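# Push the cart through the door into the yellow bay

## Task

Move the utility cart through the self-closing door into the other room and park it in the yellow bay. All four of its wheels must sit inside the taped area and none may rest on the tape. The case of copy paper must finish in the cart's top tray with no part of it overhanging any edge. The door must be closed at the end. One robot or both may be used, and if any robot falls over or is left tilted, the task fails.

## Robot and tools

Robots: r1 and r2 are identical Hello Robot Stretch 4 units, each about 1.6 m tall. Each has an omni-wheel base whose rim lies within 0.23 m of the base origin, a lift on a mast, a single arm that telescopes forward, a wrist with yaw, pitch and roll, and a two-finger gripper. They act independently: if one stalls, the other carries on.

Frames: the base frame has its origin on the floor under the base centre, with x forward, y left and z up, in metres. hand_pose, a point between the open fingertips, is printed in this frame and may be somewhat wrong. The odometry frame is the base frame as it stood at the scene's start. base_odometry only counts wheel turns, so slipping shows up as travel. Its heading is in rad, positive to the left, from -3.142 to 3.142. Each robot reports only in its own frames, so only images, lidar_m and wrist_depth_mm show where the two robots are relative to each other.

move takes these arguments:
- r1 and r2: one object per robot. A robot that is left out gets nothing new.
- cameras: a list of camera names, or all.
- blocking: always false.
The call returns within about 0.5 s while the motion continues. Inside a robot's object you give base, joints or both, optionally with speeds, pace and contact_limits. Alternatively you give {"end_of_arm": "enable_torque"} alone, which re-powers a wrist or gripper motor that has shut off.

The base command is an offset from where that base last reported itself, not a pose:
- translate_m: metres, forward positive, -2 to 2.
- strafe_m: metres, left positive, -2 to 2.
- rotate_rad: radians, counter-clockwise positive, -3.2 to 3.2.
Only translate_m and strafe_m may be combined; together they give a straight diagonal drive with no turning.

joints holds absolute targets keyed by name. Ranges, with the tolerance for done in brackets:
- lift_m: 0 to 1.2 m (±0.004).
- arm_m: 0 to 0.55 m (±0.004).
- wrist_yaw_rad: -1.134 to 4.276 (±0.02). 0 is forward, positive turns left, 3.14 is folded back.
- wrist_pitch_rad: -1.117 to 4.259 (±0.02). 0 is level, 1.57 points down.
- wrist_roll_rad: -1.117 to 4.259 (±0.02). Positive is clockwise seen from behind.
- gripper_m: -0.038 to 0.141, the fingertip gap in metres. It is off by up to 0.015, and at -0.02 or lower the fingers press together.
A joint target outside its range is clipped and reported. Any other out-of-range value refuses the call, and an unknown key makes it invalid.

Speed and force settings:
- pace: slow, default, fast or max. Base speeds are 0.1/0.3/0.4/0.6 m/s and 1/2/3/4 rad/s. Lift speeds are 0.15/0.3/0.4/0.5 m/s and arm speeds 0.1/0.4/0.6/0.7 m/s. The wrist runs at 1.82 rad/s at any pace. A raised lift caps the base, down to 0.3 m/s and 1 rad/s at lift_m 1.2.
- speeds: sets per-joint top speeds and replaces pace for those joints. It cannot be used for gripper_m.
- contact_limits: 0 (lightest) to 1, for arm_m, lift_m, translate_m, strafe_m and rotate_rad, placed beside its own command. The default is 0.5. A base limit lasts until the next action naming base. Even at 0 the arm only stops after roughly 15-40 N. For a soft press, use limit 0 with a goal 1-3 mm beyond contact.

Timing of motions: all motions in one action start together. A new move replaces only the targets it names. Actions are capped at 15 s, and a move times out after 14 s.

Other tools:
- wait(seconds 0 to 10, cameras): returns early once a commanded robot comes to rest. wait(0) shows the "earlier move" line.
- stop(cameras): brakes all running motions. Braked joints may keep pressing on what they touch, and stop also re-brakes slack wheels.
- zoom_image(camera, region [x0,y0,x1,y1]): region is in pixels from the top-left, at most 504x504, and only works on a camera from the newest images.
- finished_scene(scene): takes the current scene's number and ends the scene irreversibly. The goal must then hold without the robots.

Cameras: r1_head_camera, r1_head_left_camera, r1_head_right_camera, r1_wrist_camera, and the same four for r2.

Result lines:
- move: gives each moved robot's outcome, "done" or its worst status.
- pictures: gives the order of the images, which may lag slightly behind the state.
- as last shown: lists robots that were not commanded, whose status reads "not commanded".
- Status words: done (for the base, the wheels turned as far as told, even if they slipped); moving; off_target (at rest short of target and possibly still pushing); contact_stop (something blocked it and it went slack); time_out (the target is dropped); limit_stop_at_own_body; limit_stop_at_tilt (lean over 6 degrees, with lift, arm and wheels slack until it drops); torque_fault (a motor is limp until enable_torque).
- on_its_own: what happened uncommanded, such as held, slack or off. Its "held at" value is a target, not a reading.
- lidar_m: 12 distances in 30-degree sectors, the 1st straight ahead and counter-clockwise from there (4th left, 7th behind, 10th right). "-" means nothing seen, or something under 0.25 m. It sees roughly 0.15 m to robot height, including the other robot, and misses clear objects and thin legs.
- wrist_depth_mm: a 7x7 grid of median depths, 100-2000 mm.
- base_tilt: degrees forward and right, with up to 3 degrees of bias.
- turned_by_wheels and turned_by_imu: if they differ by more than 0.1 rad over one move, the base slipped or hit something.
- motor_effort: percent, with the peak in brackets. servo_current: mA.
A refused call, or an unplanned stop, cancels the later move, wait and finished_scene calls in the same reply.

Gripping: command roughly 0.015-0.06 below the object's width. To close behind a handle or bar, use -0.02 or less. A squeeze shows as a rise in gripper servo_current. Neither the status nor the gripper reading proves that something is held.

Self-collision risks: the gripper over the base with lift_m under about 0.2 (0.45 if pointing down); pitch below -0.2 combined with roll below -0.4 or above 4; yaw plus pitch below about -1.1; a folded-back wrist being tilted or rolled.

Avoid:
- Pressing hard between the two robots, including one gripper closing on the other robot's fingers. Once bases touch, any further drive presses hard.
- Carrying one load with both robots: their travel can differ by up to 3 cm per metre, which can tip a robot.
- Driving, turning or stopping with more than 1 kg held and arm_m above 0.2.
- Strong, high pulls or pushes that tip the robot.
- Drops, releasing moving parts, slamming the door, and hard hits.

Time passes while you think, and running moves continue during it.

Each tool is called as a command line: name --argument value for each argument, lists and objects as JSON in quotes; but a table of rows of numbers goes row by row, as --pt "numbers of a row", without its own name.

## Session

move --blocking false

Scene clock: 0.00 s.
r1.base_odometry: x=+0.000 y=+0.000 heading=+0.000
r1.turned_by_wheels: +0.000
r1.turned_by_imu: +0.000
r1.base_tilt: forward=-1.6 right=+1.3
r1.lidar_m: 0.96 1.73 2.02 2.40 3.92 1.60 0.85 0.77 0.78 0.89 0.77 0.78
r1.base_status: not commanded
r1.joint_positions: lift_m=+0.124 arm_m=+0.000 wrist_yaw_rad=+3.194 wrist_pitch_rad=+0.002 wrist_roll_rad=+0.000 gripper_m=+0.056
r1.joint_status: not commanded
r1.measured_speeds: all 0
r1.motor_effort: lift_m=+19 arm_m=-4 wheel_0=-2 wheel_1=+1 wheel_2=+0
r1.servo_current: wrist_yaw_rad=59 wrist_pitch_rad=46 wrist_roll_rad=46 gripper_m=39
r1.hand_pose: x=-0.1216 y=+0.0722 z=+0.3019 quat_wxyz=(-0.026, -0.001, +0.000, +1.000) (m; r1's base frame)
r1.wrist_depth_mm: - 135 - - - - - / - 123 135 - - - - / - 121 191 - - - - / 110 136 194 - - - - / 137 - - - 1618 - - / 226 - 190 1098 188 1160 1118 / 224 163 750 798 768 768 759
r2.base_odometry: x=+0.000 y=+0.000 heading=+0.000
r2.turned_by_wheels: +0.000
r2.turned_by_imu: +0.000
r2.base_tilt: forward=-0.6 right=+0.1
r2.lidar_m: 1.29 1.32 1.58 2.33 2.36 2.78 1.41 1.41 2.77 2.39 2.42 1.48
r2.base_status: not commanded
r2.joint_positions: lift_m=+0.200 arm_m=+0.000 wrist_yaw_rad=+3.211 wrist_pitch_rad=+0.001 wrist_roll_rad=+0.000 gripper_m=+0.056
r2.joint_status: not commanded
r2.measured_speeds: all 0
r2.motor_effort: lift_m=+18 arm_m=-4 wheel_0=-1 wheel_1=+1 wheel_2=+1
r2.servo_current: wrist_yaw_rad=46 wrist_pitch_rad=39 wrist_roll_rad=52 gripper_m=52
r2.hand_pose: x=-0.1229 y=+0.0671 z=+0.3779 quat_wxyz=(-0.035, -0.001, +0.000, +0.999) (m; r2's base frame)
r2.wrist_depth_mm: - - 137 - - - - / - - 137 - - - - / - 109 138 - - - - / - 140 175 - - - - / 214 - - - - - - / 213 1281 196 1255 190 1336 1182 / 208 243 866 - - 854 878
pictures: r1_head_camera, r1_head_left_camera, r1_head_right_camera, r1_wrist_camera, r2_head_camera, r2_head_left_camera, r2_head_right_camera, r2_wrist_camera
Images, in order (width x height): r1_head_camera 420x560, r1_head_left_camera 420x672, r1_head_right_camera 420x672, r1_wrist_camera 616x392, r2_head_camera 420x560, r2_head_left_camera 420x672, r2_head_right_camera 420x672, r2_wrist_camera 616x392.

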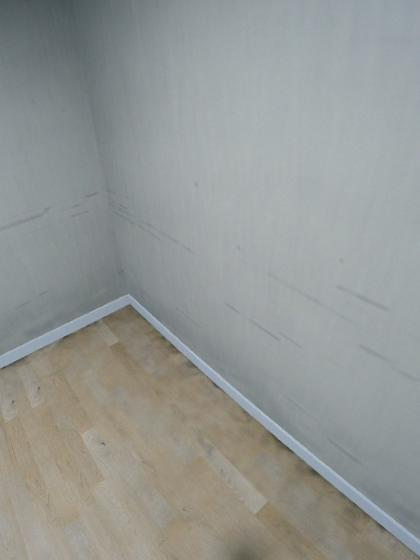

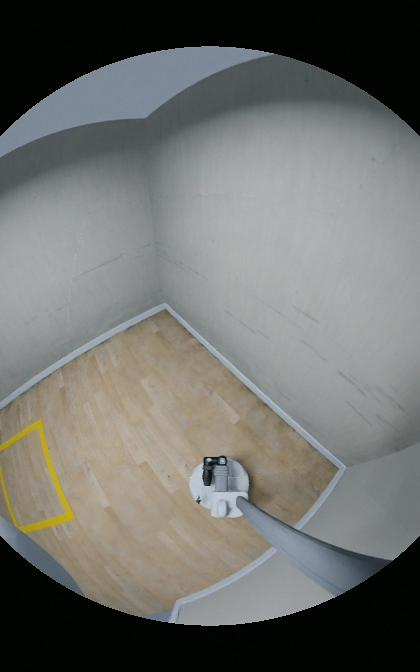

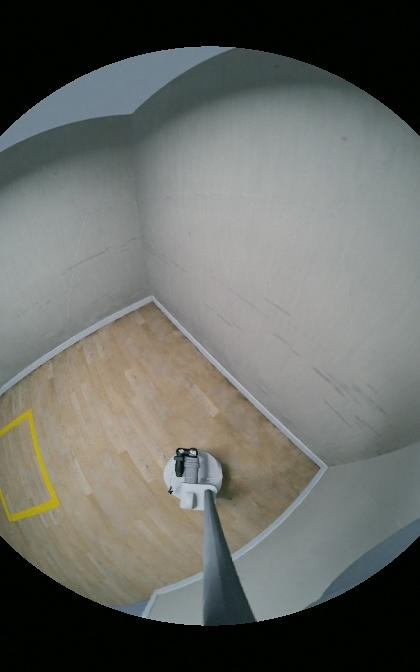

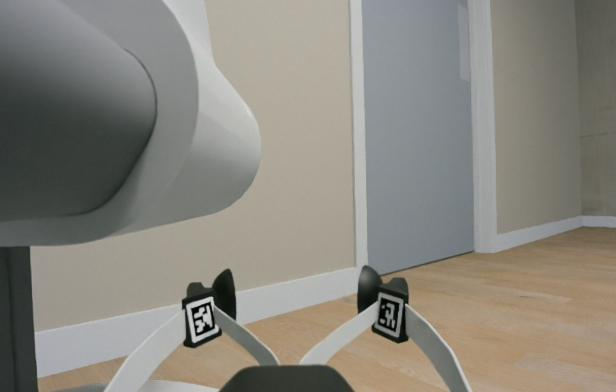

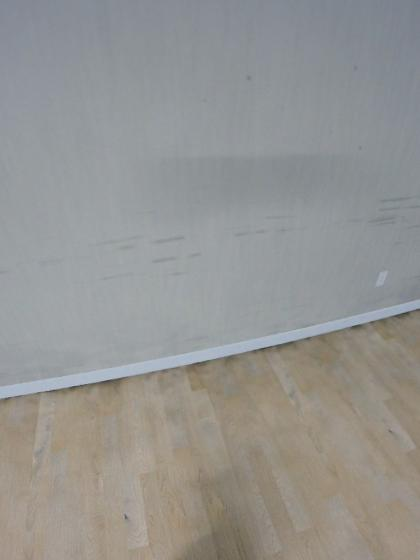

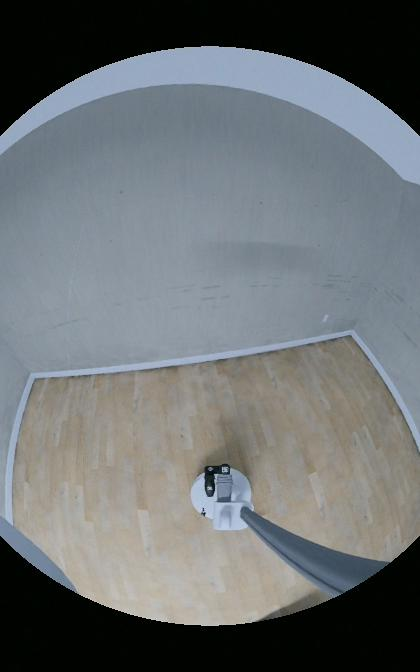

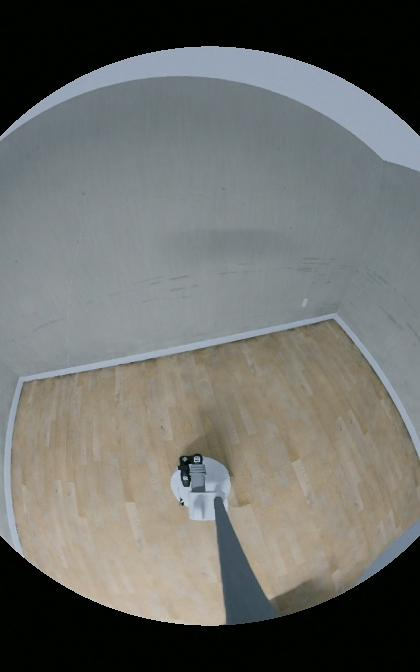

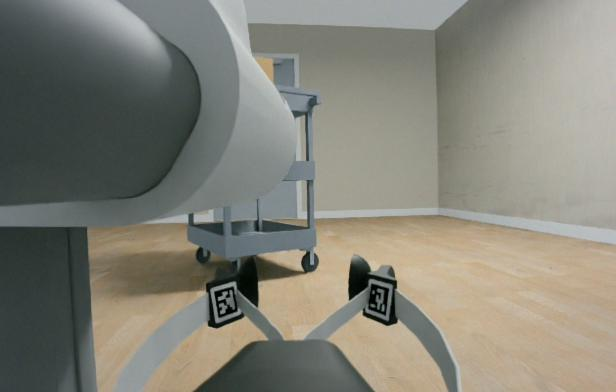

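move --blocking false --r2 '{"base":{"rotate_rad":3.0}}' --r1 '{"base":{"rotate_rad":2.3}}' --cameras '[]'

wait --seconds 5 --cameras '[]'

wait --seconds 2 --cameras '["r1_head_camera","r1_head_left_camera","r2_head_camera","r2_head_left_camera","r2_head_right_camera"]'

Scene clock: 11.13 s.
move: r1 moving; r2 moving
r1.base_odometry: x=+0.000 y=+0.000 heading=+0.253
r1.turned_by_wheels: +0.253
r1.turned_by_imu: +0.253
r1.base_tilt: forward=-1.6 right=+1.3
r1.lidar_m: 1.15 2.01 2.11 2.98 2.65 1.07 0.80 0.74 0.81 0.80 0.72 0.82
r1.base_status: rotate_rad moving
r1.joint_positions: lift_m=+0.124 arm_m=+0.000 wrist_yaw_rad=+3.194 wrist_pitch_rad=+0.002 wrist_roll_rad=+0.000 gripper_m=+0.056
r1.joint_status: not commanded
r1.measured_speeds: translate_m=+0.000 strafe_m=+0.000 rotate_rad=+0.974 lift_m=+0.000 arm_m=+0.000 wrist_yaw_rad=+0.000 wrist_pitch_rad=+0.000 wrist_roll_rad=+0.000
r1.motor_effort: lift_m=+19(20) arm_m=-4(4) wheel_0=-7(9) wheel_1=-6(7) wheel_2=-6(7)
r1.servo_current: wrist_yaw_rad=46(59) wrist_pitch_rad=39(52) wrist_roll_rad=33(65) gripper_m=39(46)
r1.hand_pose: x=-0.1216 y=+0.0722 z=+0.3019 quat_wxyz=(-0.026, -0.001, +0.000, +1.000) (m; r1's base frame)
r1.wrist_depth_mm: - 135 - - - - 1808 / - 123 135 - - - 1808 / - 121 192 - - - 1756 / 111 136 195 - - - 1808 / 137 - - - - - 1756 / 226 - 190 976 188 1118 1138 / 224 152 759 798 778 750 759
r2.base_odometry: x=+0.000 y=+0.000 heading=+0.252
r2.turned_by_wheels: +0.252
r2.turned_by_imu: +0.245
r2.base_tilt: forward=-0.7 right=+0.0
r2.lidar_m: 1.29 1.38 1.94 2.33 2.46 3.37 1.44 3.35 2.49 2.40 1.84 1.36
r2.base_status: rotate_rad moving
r2.joint_positions: lift_m=+0.200 arm_m=+0.000 wrist_yaw_rad=+3.211 wrist_pitch_rad=+0.001 wrist_roll_rad=+0.000 gripper_m=+0.056
r2.joint_status: not commanded
r2.measured_speeds: translate_m=+0.002 strafe_m=+0.000 rotate_rad=+0.977 lift_m=+0.000 arm_m=+0.000 wrist_yaw_rad=+0.000 wrist_pitch_rad=+0.000 wrist_roll_rad=+0.000
r2.motor_effort: lift_m=+18(18) arm_m=-4(4) wheel_0=-4(9) wheel_1=-10(10) wheel_2=-10(11)
r2.servo_current: wrist_yaw_rad=52(52) wrist_pitch_rad=46(46) wrist_roll_rad=52(65) gripper_m=46(52)
r2.hand_pose: x=-0.1229 y=+0.0671 z=+0.3779 quat_wxyz=(-0.035, -0.001, +0.000, +0.999) (m; r2's base frame)
r2.wrist_depth_mm: - - 137 - - - - / - - 137 1756 - - - / - 109 138 286 - - - / - 140 176 - - - - / 214 - - - - - - / 213 1281 196 1308 190 1336 1182 / 208 242 878 - - 854 878
pictures: none
No camera images: "cameras" was empty.

Scene clock: 13.07 s.
earlier move: r1 done; r2 moving
r1.base_odometry: x=+0.000 y=+0.000 heading=+2.300
r1.turned_by_wheels: +2.047
r1.turned_by_imu: +2.058
r1.base_tilt: forward=-1.6 right=+1.3
r1.lidar_m: 3.30 1.13 0.80 0.74 0.79 0.81 0.77 0.80 1.11 2.01 2.10 2.81
r1.base_status: done
r1.joint_positions: lift_m=+0.124 arm_m=+0.000 wrist_yaw_rad=+3.194 wrist_pitch_rad=+0.002 wrist_roll_rad=+0.000 gripper_m=+0.056
r1.joint_status: not commanded
r1.measured_speeds: all 0
r1.motor_effort: lift_m=+19(20) arm_m=-3(4) wheel_0=-2(10) wheel_1=-2(9) wheel_2=-1(8)
r1.servo_current: wrist_yaw_rad=59(65) wrist_pitch_rad=33(52) wrist_roll_rad=52(65) gripper_m=46(52)
r1.hand_pose: x=-0.1216 y=+0.0722 z=+0.3019 quat_wxyz=(-0.026, -0.001, +0.000, +1.000) (m; r1's base frame)
r1.wrist_depth_mm: - 135 - - - - - / - 123 135 - - - - / - 121 191 - - - - / 110 135 194 - - - - / 137 - - - - - - / 216 - 190 - 187 - - / 225 750 759 143 750 759 750
r2.base_odometry: x=+0.000 y=+0.000 heading=+2.995
r2.turned_by_wheels: +2.743
r2.turned_by_imu: +2.670
r2.base_tilt: forward=-0.7 right=+0.1
r2.lidar_m: 1.55 1.39 3.06 2.41 2.37 1.63 1.34 1.30 1.42 2.17 2.33 2.52
r2.base_status: rotate_rad moving
r2.joint_positions: lift_m=+0.200 arm_m=+0.000 wrist_yaw_rad=+3.211 wrist_pitch_rad=+0.001 wrist_roll_rad=+0.000 gripper_m=+0.056
r2.joint_status: not commanded
r2.measured_speeds: translate_m=+0.000 strafe_m=+0.000 rotate_rad=+0.159 lift_m=+0.000 arm_m=+0.000 wrist_yaw_rad=+0.000 wrist_pitch_rad=+0.000 wrist_roll_rad=+0.000
r2.motor_effort: lift_m=+18(18) arm_m=-4(4) wheel_0=-7(10) wheel_1=-3(10) wheel_2=-6(13)
r2.servo_current: wrist_yaw_rad=46(52) wrist_pitch_rad=39(46) wrist_roll_rad=46(65) gripper_m=46(52)
r2.hand_pose: x=-0.1228 y=+0.0671 z=+0.3779 quat_wxyz=(-0.035, -0.001, +0.000, +0.999) (m; r2's base frame)
r2.wrist_depth_mm: - - 137 - - - - / - 107 137 - - - - / - 110 138 235 - - - / - 140 165 - - - - / 216 - - - - 1661 1863 / 213 1182 193 1182 190 1308 1205 / 211 245 891 - - 854 866
wait: 1.93 of 5 s (r1 has come to rest)
pictures: none
No camera images: "cameras" was empty.

Scene clock: 13.43 s.
earlier move: r2 done
r1.base_odometry: x=+0.000 y=+0.000 heading=+2.300
r1.turned_by_wheels: +0.000
r1.turned_by_imu: +0.000
r1.base_tilt: forward=-1.6 right=+1.3
r1.lidar_m: 3.34 1.12 0.79 0.74 0.79 0.81 0.75 0.80 1.11 2.02 2.08 2.84
r1.base_status: done
r1.joint_positions: lift_m=+0.124 arm_m=+0.000 wrist_yaw_rad=+3.194 wrist_pitch_rad=+0.002 wrist_roll_rad=+0.000 gripper_m=+0.056
r1.joint_status: not commanded
r1.measured_speeds: all 0
r1.motor_effort: lift_m=+20(20) arm_m=-4(4) wheel_0=-2(10) wheel_1=-2(9) wheel_2=-1(8)
r1.servo_current: wrist_yaw_rad=52(65) wrist_pitch_rad=33(52) wrist_roll_rad=33(65) gripper_m=46(52)
r1.hand_pose: x=-0.1216 y=+0.0722 z=+0.3019 quat_wxyz=(-0.026, -0.001, +0.000, +1.000) (m; r1's base frame)
r1.wrist_depth_mm: - 135 - - - - - / - 123 135 - - - - / - 121 191 - - - - / 111 135 194 - - - - / 137 - - - - - - / 216 - 190 - 187 - - / 224 759 750 143 732 768 759
r2.base_odometry: x=+0.000 y=+0.000 heading=+2.999
r2.turned_by_wheels: +0.004
r2.turned_by_imu: +0.004
r2.base_tilt: forward=-0.6 right=+0.0
r2.lidar_m: 1.54 1.37 3.05 2.43 2.40 1.69 1.35 1.30 1.44 2.19 2.34 2.56
r2.base_status: done
r2.joint_positions: lift_m=+0.200 arm_m=+0.000 wrist_yaw_rad=+3.211 wrist_pitch_rad=+0.001 wrist_roll_rad=+0.000 gripper_m=+0.056
r2.joint_status: not commanded
r2.measured_speeds: all 0
r2.motor_effort: lift_m=+18(18) arm_m=-4(4) wheel_0=-3(10) wheel_1=-2(10) wheel_2=-5(13)
r2.servo_current: wrist_yaw_rad=52(52) wrist_pitch_rad=46(46) wrist_roll_rad=39(65) gripper_m=46(52)
r2.hand_pose: x=-0.1228 y=+0.0671 z=+0.3779 quat_wxyz=(-0.035, -0.001, +0.000, +0.999) (m; r2's base frame)
r2.wrist_depth_mm: - - 137 - - - - / - 107 137 - - - - / - 113 139 235 - - - / - 140 165 - - - - / 216 - - - - - 1863 / 213 1182 193 1182 190 1308 1182 / 211 244 878 - - 854 878
wait: 0.37 of 2 s (r2 has come to rest)
pictures: r1_head_camera, r1_head_left_camera, r2_head_camera, r2_head_left_camera, r2_head_right_camera
Images, in order (width x height): r1_head_camera 420x560, r1_head_left_camera 420x672, r2_head_camera 420x560, r2_head_left_camera 420x672, r2_head_right_camera 420x672.

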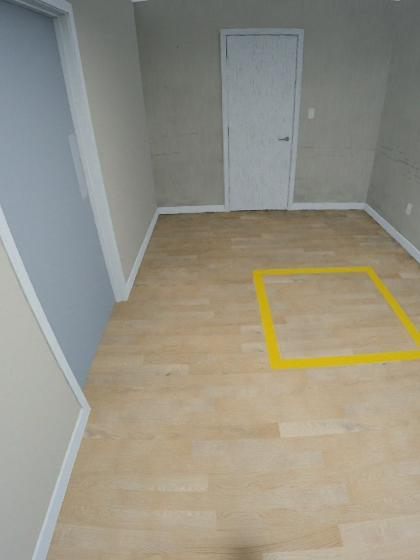

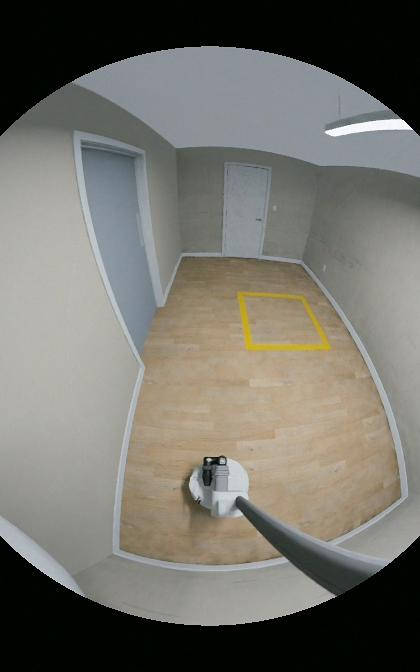

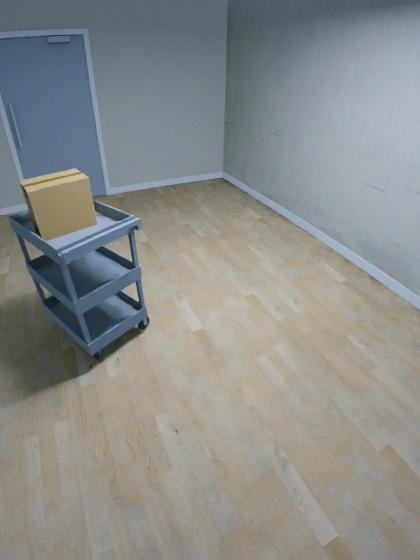

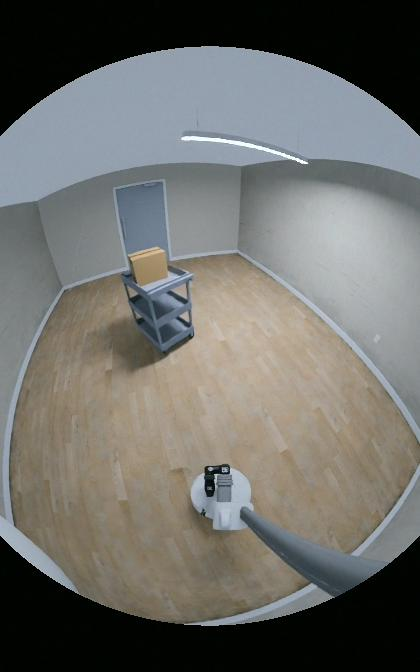

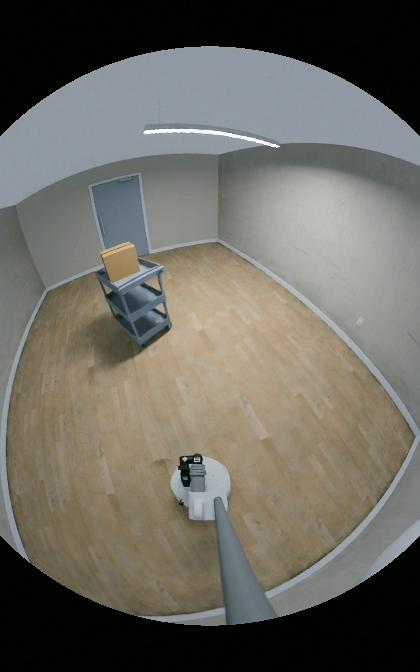

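move --blocking false --cameras '["r1_head_camera","r1_head_left_camera","r2_head_camera","r2_head_left_camera"]'

Scene clock: 37.17 s.
r1.base_odometry: x=+0.000 y=+0.000 heading=+2.300
r1.turned_by_wheels: +0.000
r1.turned_by_imu: +0.000
r1.base_tilt: forward=-1.6 right=+1.3
r1.lidar_m: 3.32 1.10 0.80 0.75 0.78 0.81 0.76 0.81 1.09 2.02 2.07 2.81
r1.base_status: done
r1.joint_positions: lift_m=+0.124 arm_m=+0.000 wrist_yaw_rad=+3.194 wrist_pitch_rad=+0.002 wrist_roll_rad=+0.000 gripper_m=+0.056
r1.joint_status: not commanded
r1.measured_speeds: all 0
r1.motor_effort: lift_m=+20(20) arm_m=-4(4) wheel_0=-3(10) wheel_1=-2(9) wheel_2=-1(8)
r1.servo_current: wrist_yaw_rad=52(65) wrist_pitch_rad=39(52) wrist_roll_rad=39(65) gripper_m=46(52)
r1.hand_pose: x=-0.1216 y=+0.0722 z=+0.3019 quat_wxyz=(-0.026, -0.001, +0.000, +1.000) (m; r1's base frame)
r1.wrist_depth_mm: - 135 - - - - - / - 123 135 - - - - / - 121 191 - - - - / 110 136 195 - - - - / 137 - - - - - - / 216 - 190 - 187 - - / 224 759 759 143 723 768 750
r2.base_odometry: x=+0.000 y=+0.000 heading=+2.999
r2.turned_by_wheels: +0.000
r2.turned_by_imu: +0.000
r2.base_tilt: forward=-0.7 right=+0.1
r2.lidar_m: 1.55 1.39 3.07 2.38 2.40 1.66 1.33 1.29 1.45 2.17 2.34 2.53
r2.base_status: done
r2.joint_positions: lift_m=+0.200 arm_m=+0.000 wrist_yaw_rad=+3.211 wrist_pitch_rad=+0.001 wrist_roll_rad=+0.000 gripper_m=+0.056
r2.joint_status: not commanded
r2.measured_speeds: all 0
r2.motor_effort: lift_m=+18(18) arm_m=-4(4) wheel_0=-4(10) wheel_1=-2(10) wheel_2=-5(13)
r2.servo_current: wrist_yaw_rad=52(52) wrist_pitch_rad=33(46) wrist_roll_rad=59(65) gripper_m=39(52)
r2.hand_pose: x=-0.1228 y=+0.0671 z=+0.3779 quat_wxyz=(-0.035, -0.001, +0.000, +0.999) (m; r2's base frame)
r2.wrist_depth_mm: - - 137 - - - - / - 107 137 - - - - / - 113 138 235 - - - / - 140 165 - - - - / 215 - - - - - 1863 / 213 1229 192 1182 190 1336 1182 / 211 245 878 - - 854 866
pictures: r1_head_camera, r1_head_left_camera, r2_head_camera, r2_head_left_camera
Images, in order (width x height): r1_head_camera 420x560, r1_head_left_camera 420x672, r2_head_camera 420x560, r2_head_left_camera 420x672.

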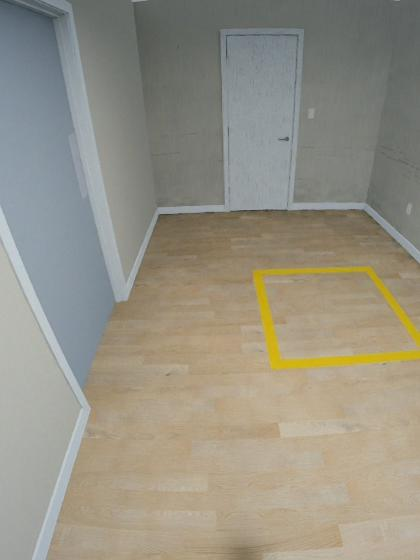

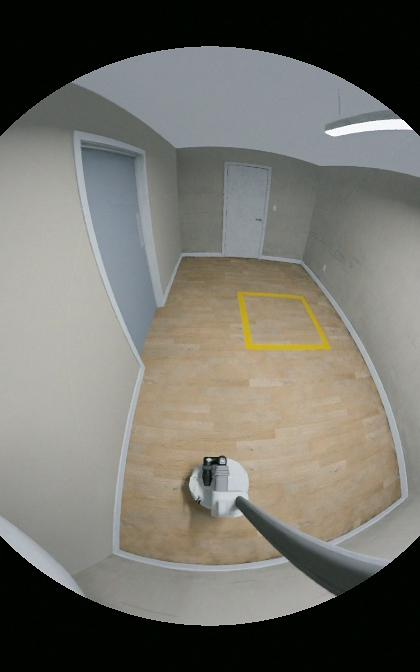

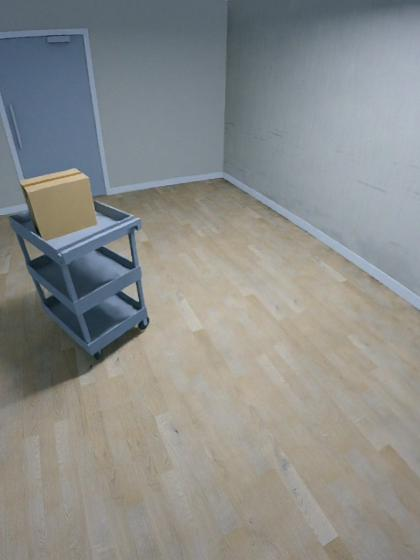

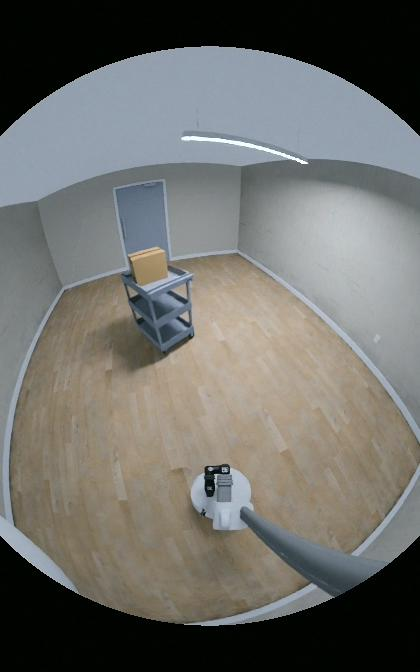

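zoom_image --camera "r2_head_camera" --region '[0, 140, 180, 380]'

zoom_image --camera "r1_head_left_camera" --region '[60, 100, 340, 380]'

Scaled by 2.100 from the camera's 420x560 image, which has a finer 1200x1600 frame.

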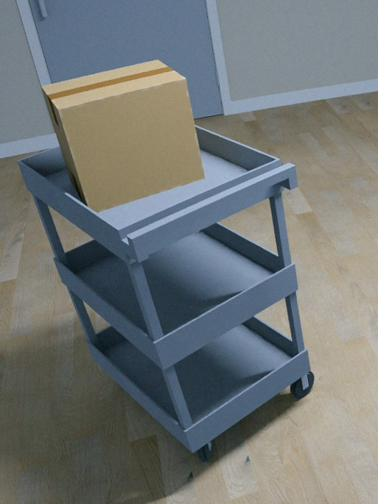

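Scaled by 1.800 from the camera's 420x672 image, which has a finer 600x960 frame.

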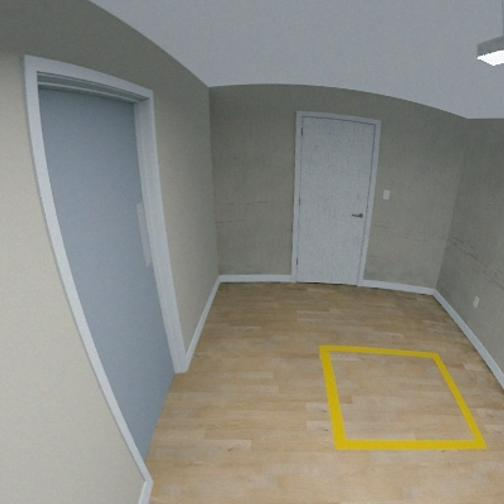

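move --blocking false --cameras '["r2_head_camera"]' --r1 '{"base":{"translate_m":1.66}}' --r2 '{"joints":{"lift_m":0.683,"wrist_yaw_rad":0,"gripper_m":0.14}}'

wait --seconds 5.5 --cameras '["r1_head_left_camera","r1_head_camera","r2_head_camera","r2_wrist_camera"]'

wait --seconds 2.5 --cameras '["r1_head_left_camera","r1_head_camera"]'

Scene clock: 66.77 s.
move: r1 moving; r2 moving
r1.base_odometry: x=-0.021 y=+0.023 heading=+2.300
r1.turned_by_wheels: +0.000
r1.turned_by_imu: +0.000
r1.base_tilt: forward=-1.6 right=+1.3
r1.lidar_m: 3.30 1.11 0.78 0.74 0.79 0.82 0.80 0.82 1.14 2.01 2.11 2.83
r1.base_status: translate_m moving
r1.joint_positions: lift_m=+0.124 arm_m=+0.000 wrist_yaw_rad=+3.194 wrist_pitch_rad=+0.002 wrist_roll_rad=+0.000 gripper_m=+0.056
r1.joint_status: not commanded
r1.measured_speeds: translate_m=+0.121 strafe_m=+0.000 rotate_rad=-0.001 lift_m=+0.000 arm_m=+0.000 wrist_yaw_rad=+0.000 wrist_pitch_rad=+0.000 wrist_roll_rad=+0.000
r1.motor_effort: lift_m=+19(20) arm_m=-4(4) wheel_0=+4(7) wheel_1=+5(8) wheel_2=-8(9)
r1.servo_current: wrist_yaw_rad=52(65) wrist_pitch_rad=46(46) wrist_roll_rad=39(59) gripper_m=33(46)
r1.hand_pose: x=-0.1216 y=+0.0722 z=+0.3019 quat_wxyz=(-0.026, -0.001, +0.000, +1.000) (m; r1's base frame)
r1.wrist_depth_mm: - 134 - - - - - / - 123 135 - - - - / - 121 190 - - - - / 110 135 194 - - - - / 137 - - - - - - / 215 - 190 - 187 - - / 225 750 750 798 788 759 759
r2.base_odometry: x=+0.000 y=+0.000 heading=+2.999
r2.turned_by_wheels: +0.000
r2.turned_by_imu: +0.000
r2.base_tilt: forward=-0.7 right=+0.1
r2.lidar_m: 1.54 1.38 3.07 2.37 2.39 1.68 1.31 1.32 1.46 2.22 2.33 2.54
r2.base_status: not commanded
r2.joint_positions: lift_m=+0.238 arm_m=+0.000 wrist_yaw_rad=+2.650 wrist_pitch_rad=+0.001 wrist_roll_rad=+0.000 gripper_m=+0.075
r2.joint_status: lift_m moving; wrist_yaw_rad moving; gripper_m moving
r2.measured_speeds: translate_m=+0.000 strafe_m=+0.000 rotate_rad=+0.000 lift_m=+0.146 arm_m=+0.000 wrist_yaw_rad=-1.737 wrist_pitch_rad=+0.000 wrist_roll_rad=+0.000
r2.motor_effort: lift_m=+24(25) arm_m=-4(4) wheel_0=-3(4) wheel_1=-3(3) wheel_2=-4(5)
r2.servo_current: wrist_yaw_rad=117(124) wrist_pitch_rad=39(46) wrist_roll_rad=52(59) gripper_m=85(91)
r2.hand_pose: x=-0.0419 y=+0.2133 z=+0.4157 quat_wxyz=(+0.244, -0.001, +0.000, +0.970) (m; r2's base frame)
r2.wrist_depth_mm: - - - - - - - / - - - - - - - / 207 - - - - - - / 245 - - - - - - / - - - - - - - / - 1281 191 1397 189 1430 1281 / 991 931 1025 - 976 904 931
pictures: r2_head_camera
Images, in order (width x height): r2_head_camera 420x560.

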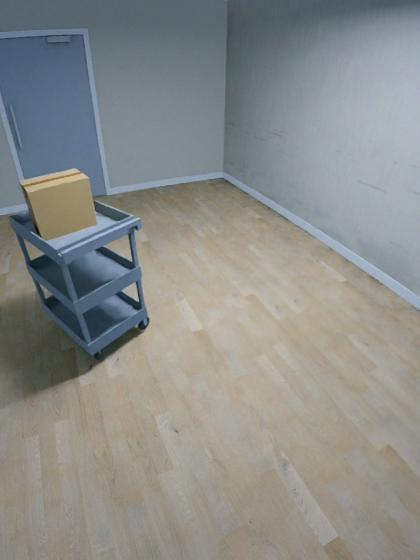

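Scene clock: 69.17 s.
earlier move: r1 moving; r2 done
r1.base_odometry: x=-0.460 y=+0.515 heading=+2.300
r1.turned_by_wheels: +0.000
r1.turned_by_imu: +0.000
r1.base_tilt: forward=-1.5 right=+1.3
r1.lidar_m: 3.24 1.26 0.79 0.77 0.80 1.11 1.46 1.52 2.06 2.02 2.07 2.81
r1.base_status: translate_m moving
r1.joint_positions: lift_m=+0.124 arm_m=+0.000 wrist_yaw_rad=+3.194 wrist_pitch_rad=+0.002 wrist_roll_rad=+0.000 gripper_m=+0.056
r1.joint_status: not commanded
r1.measured_speeds: translate_m=+0.300 strafe_m=-0.001 rotate_rad=+0.006 lift_m=+0.000 arm_m=+0.000 wrist_yaw_rad=+0.000 wrist_pitch_rad=+0.000 wrist_roll_rad=+0.000
r1.motor_effort: lift_m=+20(20) arm_m=-4(4) wheel_0=+6(8) wheel_1=+2(8) wheel_2=-6(10)
r1.servo_current: wrist_yaw_rad=59(72) wrist_pitch_rad=46(52) wrist_roll_rad=65(65) gripper_m=39(46)
r1.hand_pose: x=-0.1216 y=+0.0722 z=+0.3019 quat_wxyz=(-0.026, -0.001, +0.000, +1.000) (m; r1's base frame)
r1.wrist_depth_mm: - 135 - - - - - / - 122 135 - - - - / - 121 189 - - - - / 110 136 193 - - - - / 137 - - - - - - / 1025 1229 194 1182 187 1138 1008 / 741 759 741 788 778 750 759
r2.base_odometry: x=+0.000 y=+0.000 heading=+2.999
r2.turned_by_wheels: +0.000
r2.turned_by_imu: +0.000
r2.base_tilt: forward=-0.7 right=+0.1
r2.lidar_m: 1.55 1.38 3.04 2.42 2.38 1.69 1.32 1.30 1.43 2.16 2.34 2.54
r2.base_status: not commanded
r2.joint_positions: lift_m=+0.683 arm_m=+0.000 wrist_yaw_rad=+0.003 wrist_pitch_rad=+0.001 wrist_roll_rad=+0.000 gripper_m=+0.140
r2.joint_status: all done
r2.measured_speeds: all 0
r2.motor_effort: lift_m=+21(27) arm_m=-4(4) wheel_0=-3(4) wheel_1=-3(3) wheel_2=-4(5)
r2.servo_current: wrist_yaw_rad=39(124) wrist_pitch_rad=46(46) wrist_roll_rad=52(59) gripper_m=46(124)
r2.hand_pose: x=+0.4596 y=-0.0866 z=+0.8606 quat_wxyz=(+1.000, +0.000, +0.001, +0.001) (m; r2's base frame)
r2.wrist_depth_mm: - - - - - - - / - - - - - - - / - - - - - - - / - 1366 - - - - - / - - - - - - - / - 191 1397 - - - - / 1808 - 1661 - 1863 1708 1756
wait: 2.40 of 5.5 s (r2 has come to rest)
pictures: r1_head_camera, r1_head_left_camera, r2_head_camera, r2_wrist_camera
Images, in order (width x height): r1_head_camera 420x560, r1_head_left_camera 420x672, r2_head_camera 420x560, r2_wrist_camera 616x392.

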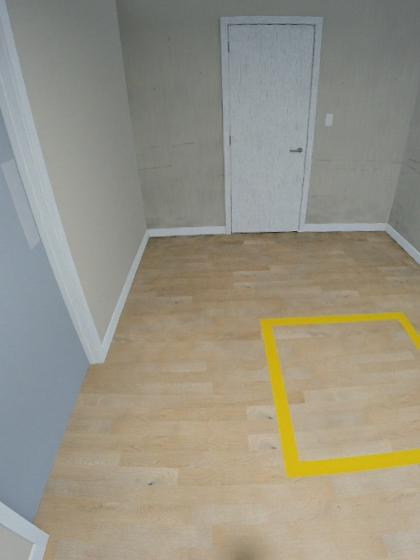

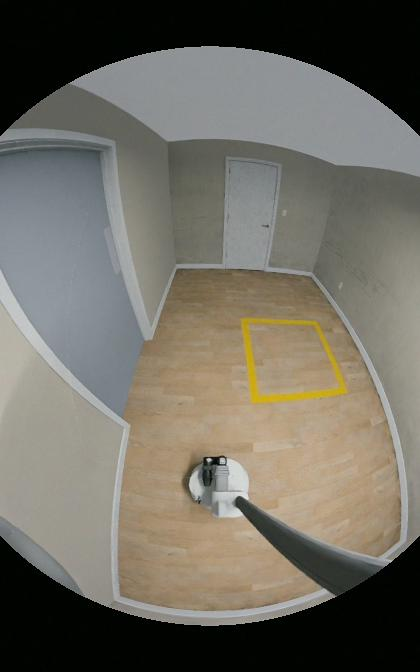

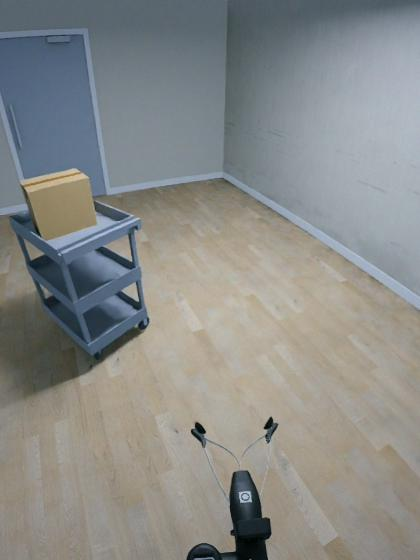

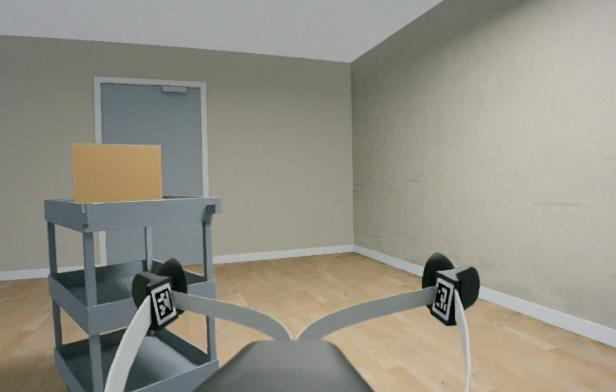

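Scene clock: 71.67 s.
earlier move: r1 moving
r1.base_odometry: x=-0.960 y=+1.075 heading=+2.300
r1.turned_by_wheels: +0.000
r1.turned_by_imu: +0.000
r1.base_tilt: forward=-1.6 right=+1.3
r1.lidar_m: 2.49 1.18 0.90 0.86 0.85 1.12 2.20 2.32 2.10 1.98 2.05 2.60
r1.base_status: translate_m moving
r1.joint_positions: lift_m=+0.124 arm_m=+0.000 wrist_yaw_rad=+3.194 wrist_pitch_rad=+0.002 wrist_roll_rad=+0.000 gripper_m=+0.056
r1.joint_status: not commanded
r1.measured_speeds: translate_m=+0.300 strafe_m=+0.000 rotate_rad=-0.003 lift_m=+0.000 arm_m=+0.000 wrist_yaw_rad=+0.000 wrist_pitch_rad=+0.000 wrist_roll_rad=+0.000
r1.motor_effort: lift_m=+20(20) arm_m=-4(4) wheel_0=+4(8) wheel_1=+6(8) wheel_2=-6(10)
r1.servo_current: wrist_yaw_rad=65(72) wrist_pitch_rad=46(52) wrist_roll_rad=33(65) gripper_m=39(46)
r1.hand_pose: x=-0.1216 y=+0.0722 z=+0.3019 quat_wxyz=(-0.026, -0.001, +0.000, +1.000) (m; r1's base frame)
r1.wrist_depth_mm: - 135 - - - - - / - 123 146 - - - - / - 121 191 - - - - / 110 136 205 - - - - / 216 - - - - 1576 - / 991 1182 194 1182 187 1118 1008 / 750 759 759 788 778 759 768
r2.base_odometry: x=+0.000 y=+0.000 heading=+2.999
r2.turned_by_wheels: +0.000
r2.turned_by_imu: +0.000
r2.base_tilt: forward=-0.7 right=+0.1
r2.lidar_m: 1.56 1.39 3.08 2.41 2.40 1.69 1.33 1.30 1.44 2.21 2.34 2.54
r2.base_status: not commanded
r2.joint_positions: lift_m=+0.683 arm_m=+0.000 wrist_yaw_rad=+0.003 wrist_pitch_rad=+0.001 wrist_roll_rad=+0.000 gripper_m=+0.140
r2.joint_status: all done
r2.measured_speeds: all 0
r2.motor_effort: lift_m=+21(27) arm_m=-4(4) wheel_0=-3(4) wheel_1=-3(3) wheel_2=-5(5)
r2.servo_current: wrist_yaw_rad=46(124) wrist_pitch_rad=39(52) wrist_roll_rad=52(59) gripper_m=52(124)
r2.hand_pose: x=+0.4596 y=-0.0866 z=+0.8606 quat_wxyz=(+1.000, +0.000, +0.001, +0.001) (m; r2's base frame)
r2.wrist_depth_mm: - - - - - - - / - - - - - - - / - - - - - - - / - 1397 - - - - - / - - - - - - - / - 191 1397 - - - - / 1863 - 1618 - 1921 1756 1808
wait: 2.50 s; no rest
pictures: r1_head_camera, r1_head_left_camera
Images, in order (width x height): r1_head_camera 420x560, r1_head_left_camera 420x672.

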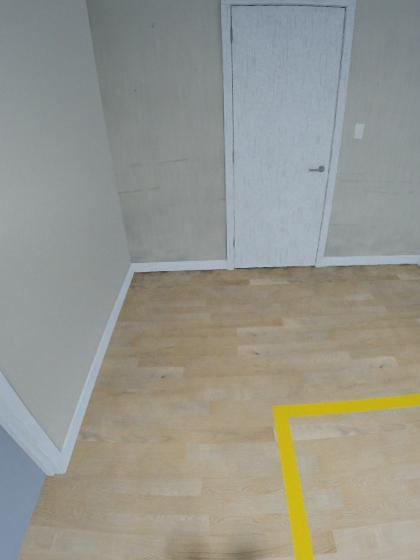

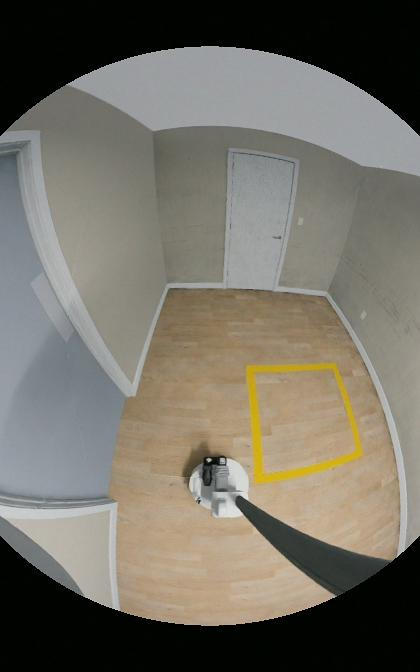

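move --blocking false --cameras '[]' --r2 '{"base":{"rotate_rad":0.4},"joints":{"wrist_roll_rad":1.57}}'

move --blocking false --cameras '["r1_head_left_camera"]' --r1 '{"base":{"rotate_rad":1.571}}'

wait --seconds 2.5 --cameras '["r1_head_camera","r2_head_camera","r2_head_left_camera","r2_wrist_camera"]'

Scene clock: 84.60 s.
earlier move: r1 done
move: r2 moving
r1.base_odometry: x=-1.106 y=+1.238 heading=+2.300
r1.turned_by_wheels: +0.000
r1.turned_by_imu: +0.000
r1.base_tilt: forward=-1.6 right=+1.2
r1.lidar_m: 2.26 1.17 0.90 0.87 0.90 1.14 2.43 2.54 2.12 1.96 2.05 2.38
r1.base_status: done
r1.joint_positions: lift_m=+0.124 arm_m=+0.000 wrist_yaw_rad=+3.194 wrist_pitch_rad=+0.002 wrist_roll_rad=+0.000 gripper_m=+0.056
r1.joint_status: not commanded
r1.measured_speeds: all 0
r1.motor_effort: lift_m=+20(20) arm_m=-4(4) wheel_0=+2(2) wheel_1=+2(2) wheel_2=+1(1)
r1.servo_current: wrist_yaw_rad=46(59) wrist_pitch_rad=39(46) wrist_roll_rad=46(52) gripper_m=46(46)
r1.hand_pose: x=-0.1216 y=+0.0722 z=+0.3019 quat_wxyz=(-0.026, -0.001, +0.000, +1.000) (m; r1's base frame)
r1.wrist_depth_mm: - 135 - - - - - / - 124 146 - - - - / - 121 191 - - - - / 110 135 206 - - - - / 216 - - - - 1808 - / 991 1229 194 1205 187 1160 1008 / 750 759 768 798 778 759 750
r2.base_odometry: x=+0.000 y=+0.000 heading=-3.037
r2.turned_by_wheels: +0.247
r2.turned_by_imu: +0.241
r2.base_tilt: forward=-0.7 right=+0.1
r2.lidar_m: 1.38 1.67 2.64 2.39 2.25 1.42 1.31 1.33 1.67 2.32 2.36 2.95
r2.base_status: rotate_rad moving
r2.joint_positions: lift_m=+0.683 arm_m=+0.000 wrist_yaw_rad=+0.003 wrist_pitch_rad=+0.001 wrist_roll_rad=+0.588 gripper_m=+0.140
r2.joint_status: wrist_roll_rad moving
r2.measured_speeds: translate_m=+0.004 strafe_m=-0.001 rotate_rad=+0.831 lift_m=+0.000 arm_m=+0.000 wrist_yaw_rad=+0.000 wrist_pitch_rad=+0.000 wrist_roll_rad=+1.820
r2.motor_effort: lift_m=+21(21) arm_m=-4(4) wheel_0=+0(11) wheel_1=-5(10) wheel_2=-7(12)
r2.servo_current: wrist_yaw_rad=46(52) wrist_pitch_rad=33(46) wrist_roll_rad=65(130) gripper_m=52(52)
r2.hand_pose: x=+0.4596 y=-0.0867 z=+0.8606 quat_wxyz=(+0.957, +0.290, +0.001, +0.001) (m; r2's base frame)
r2.wrist_depth_mm: - - - - - - - / - - - - - - - / - - - - - - - / - - - - - - - / - - 1430 - - - 1708 / - - 217 1336 1863 1464 1366 / - - - - 1661 1397 1138
pictures: none
No camera images: "cameras" was empty.

Scene clock: 85.10 s.
earlier move: r2 moving
move: r1 moving
r1.base_odometry: x=-1.106 y=+1.238 heading=+2.552
r1.turned_by_wheels: +0.252
r1.turned_by_imu: +0.253
r1.base_tilt: forward=-1.6 right=+1.3
r1.lidar_m: 1.75 0.95 0.87 0.86 0.95 1.53 2.41 2.39 2.01 1.99 2.28 2.26
r1.base_status: rotate_rad moving
r1.joint_positions: lift_m=+0.124 arm_m=+0.000 wrist_yaw_rad=+3.194 wrist_pitch_rad=+0.002 wrist_roll_rad=+0.000 gripper_m=+0.056
r1.joint_status: not commanded
r1.measured_speeds: translate_m=+0.000 strafe_m=-0.001 rotate_rad=+0.977 lift_m=+0.000 arm_m=+0.000 wrist_yaw_rad=+0.000 wrist_pitch_rad=+0.000 wrist_roll_rad=+0.000
r1.motor_effort: lift_m=+20(20) arm_m=-4(4) wheel_0=-9(9) wheel_1=-6(8) wheel_2=-7(7)
r1.servo_current: wrist_yaw_rad=46(65) wrist_pitch_rad=39(46) wrist_roll_rad=33(65) gripper_m=39(46)
r1.hand_pose: x=-0.1216 y=+0.0722 z=+0.3019 quat_wxyz=(-0.026, -0.001, +0.000, +1.000) (m; r1's base frame)
r1.wrist_depth_mm: - 135 - - - - - / - 123 147 - - - - / - 121 192 - - - - / 111 135 207 - - - - / 216 - - - - - - / 991 1205 194 1205 187 1118 1118 / 750 750 750 788 788 759 759
r2.base_odometry: x=+0.000 y=+0.000 heading=-2.885
r2.turned_by_wheels: +0.152
r2.turned_by_imu: +0.148
r2.base_tilt: forward=-0.7 right=+0.0
r2.lidar_m: 1.39 3.42 2.48 2.38 1.88 1.36 1.31 1.37 1.92 2.32 2.45 3.37
r2.base_status: rotate_rad moving
r2.joint_positions: lift_m=+0.683 arm_m=+0.000 wrist_yaw_rad=+0.003 wrist_pitch_rad=+0.001 wrist_roll_rad=+1.466 gripper_m=+0.140
r2.joint_status: wrist_roll_rad moving
r2.measured_speeds: translate_m=+0.000 strafe_m=+0.000 rotate_rad=+0.000 lift_m=+0.000 arm_m=+0.000 wrist_yaw_rad=+0.000 wrist_pitch_rad=+0.000 wrist_roll_rad=+1.289
r2.motor_effort: lift_m=+21(21) arm_m=-4(4) wheel_0=-3(6) wheel_1=-2(6) wheel_2=-3(6)
r2.servo_current: wrist_yaw_rad=52(52) wrist_pitch_rad=46(46) wrist_roll_rad=65(98) gripper_m=46(59)
r2.hand_pose: x=+0.4596 y=-0.0867 z=+0.8606 quat_wxyz=(+0.743, +0.669, +0.001, +0.001) (m; r2's base frame)
r2.wrist_depth_mm: - - - - - - 1336 / - - - - - 1921 1336 / - - - - - 1808 1255 / - - - 1499 1808 1537 1229 / - - - 1464 1921 1255 1182 / - - - - 1499 1366 1138 / - - - - - 1661 1078
pictures: r1_head_left_camera
Images, in order (width x height): r1_head_left_camera 420x672.

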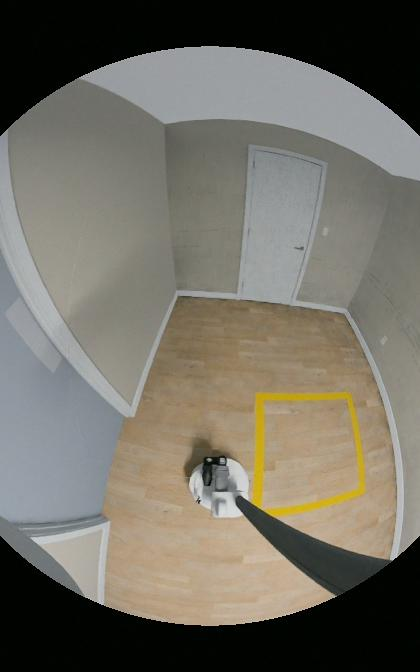

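Scene clock: 85.60 s.
earlier move: r1 moving; r2 done
r1.base_odometry: x=-1.106 y=+1.238 heading=-3.004
r1.turned_by_wheels: +0.727
r1.turned_by_imu: +0.730
r1.base_tilt: forward=-1.6 right=+1.3
r1.lidar_m: 0.89 0.86 0.90 1.07 2.34 2.47 2.15 2.01 2.04 2.45 2.28 1.26
r1.base_status: rotate_rad moving
r1.joint_positions: lift_m=+0.124 arm_m=+0.000 wrist_yaw_rad=+3.194 wrist_pitch_rad=+0.002 wrist_roll_rad=+0.000 gripper_m=+0.056
r1.joint_status: not commanded
r1.measured_speeds: translate_m=+0.000 strafe_m=+0.001 rotate_rad=+1.568 lift_m=+0.000 arm_m=+0.000 wrist_yaw_rad=+0.000 wrist_pitch_rad=+0.000 wrist_roll_rad=+0.000
r1.motor_effort: lift_m=+19(20) arm_m=-4(4) wheel_0=-4(9) wheel_1=-3(8) wheel_2=-3(8)
r1.servo_current: wrist_yaw_rad=33(65) wrist_pitch_rad=39(46) wrist_roll_rad=39(65) gripper_m=46(46)
r1.hand_pose: x=-0.1216 y=+0.0722 z=+0.3019 quat_wxyz=(-0.026, -0.001, +0.000, +1.000) (m; r1's base frame)
r1.wrist_depth_mm: - 135 - - - - - / - 123 147 - - - - / - 121 191 - - - - / 110 135 207 - - - - / 137 1983 - - - - - / 1008 1205 194 1205 187 1138 1138 / 750 750 750 788 778 759 759
r2.base_odometry: x=+0.000 y=+0.000 heading=-2.885
r2.turned_by_wheels: +0.000
r2.turned_by_imu: +0.000
r2.base_tilt: forward=-0.7 right=+0.1
r2.lidar_m: 1.39 3.41 2.49 2.37 1.90 1.36 1.32 1.40 1.91 2.34 2.43 3.37
r2.base_status: done
r2.joint_positions: lift_m=+0.683 arm_m=+0.000 wrist_yaw_rad=+0.003 wrist_pitch_rad=+0.001 wrist_roll_rad=+1.568 gripper_m=+0.140
r2.joint_status: all done
r2.measured_speeds: all 0
r2.motor_effort: lift_m=+21(21) arm_m=-4(4) wheel_0=-2(6) wheel_1=-1(6) wheel_2=-3(6)
r2.servo_current: wrist_yaw_rad=46(52) wrist_pitch_rad=39(46) wrist_roll_rad=52(98) gripper_m=52(59)
r2.hand_pose: x=+0.4596 y=-0.0867 z=+0.8606 quat_wxyz=(+0.708, +0.706, +0.001, +0.001) (m; r2's base frame)
r2.wrist_depth_mm: - - - - - 1661 1160 / - - - - - 1661 1205 / - - - - - 1537 1205 / - - - 1537 1921 1430 1205 / - - - 1464 1863 1229 1182 / - - - - - 1430 1205 / - - - - - 1921 1160
wait: 0.50 of 2.5 s (r2 has come to rest)
pictures: r1_head_camera, r2_head_camera, r2_head_left_camera, r2_wrist_camera
Images, in order (width x height): r1_head_camera 420x560, r2_head_camera 420x560, r2_head_left_camera 420x672, r2_wrist_camera 616x392.

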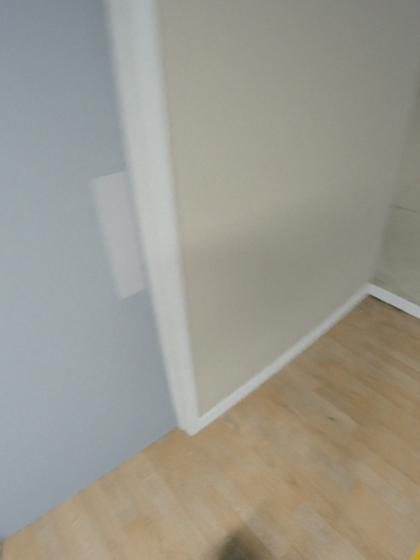

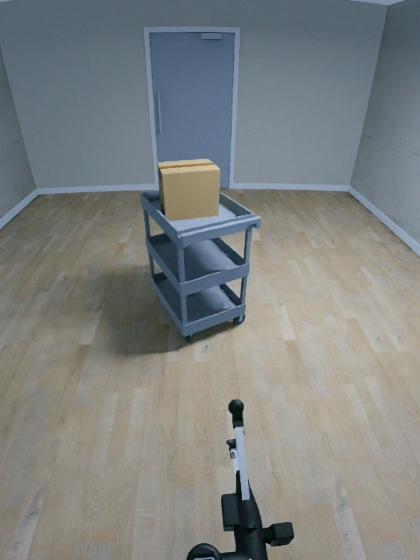

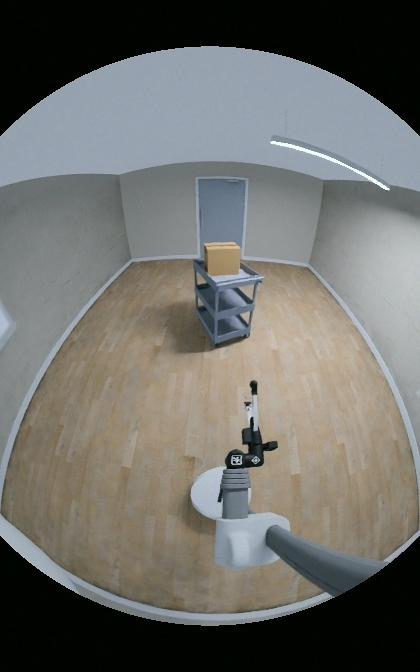

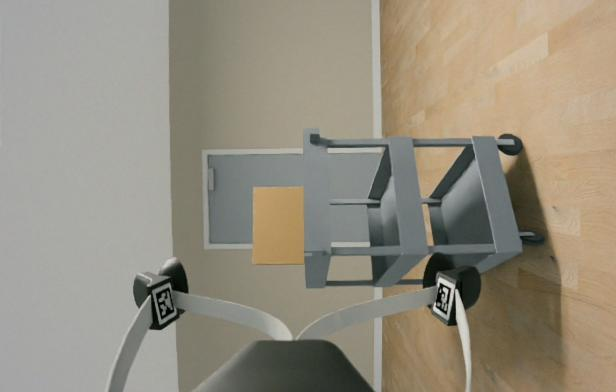

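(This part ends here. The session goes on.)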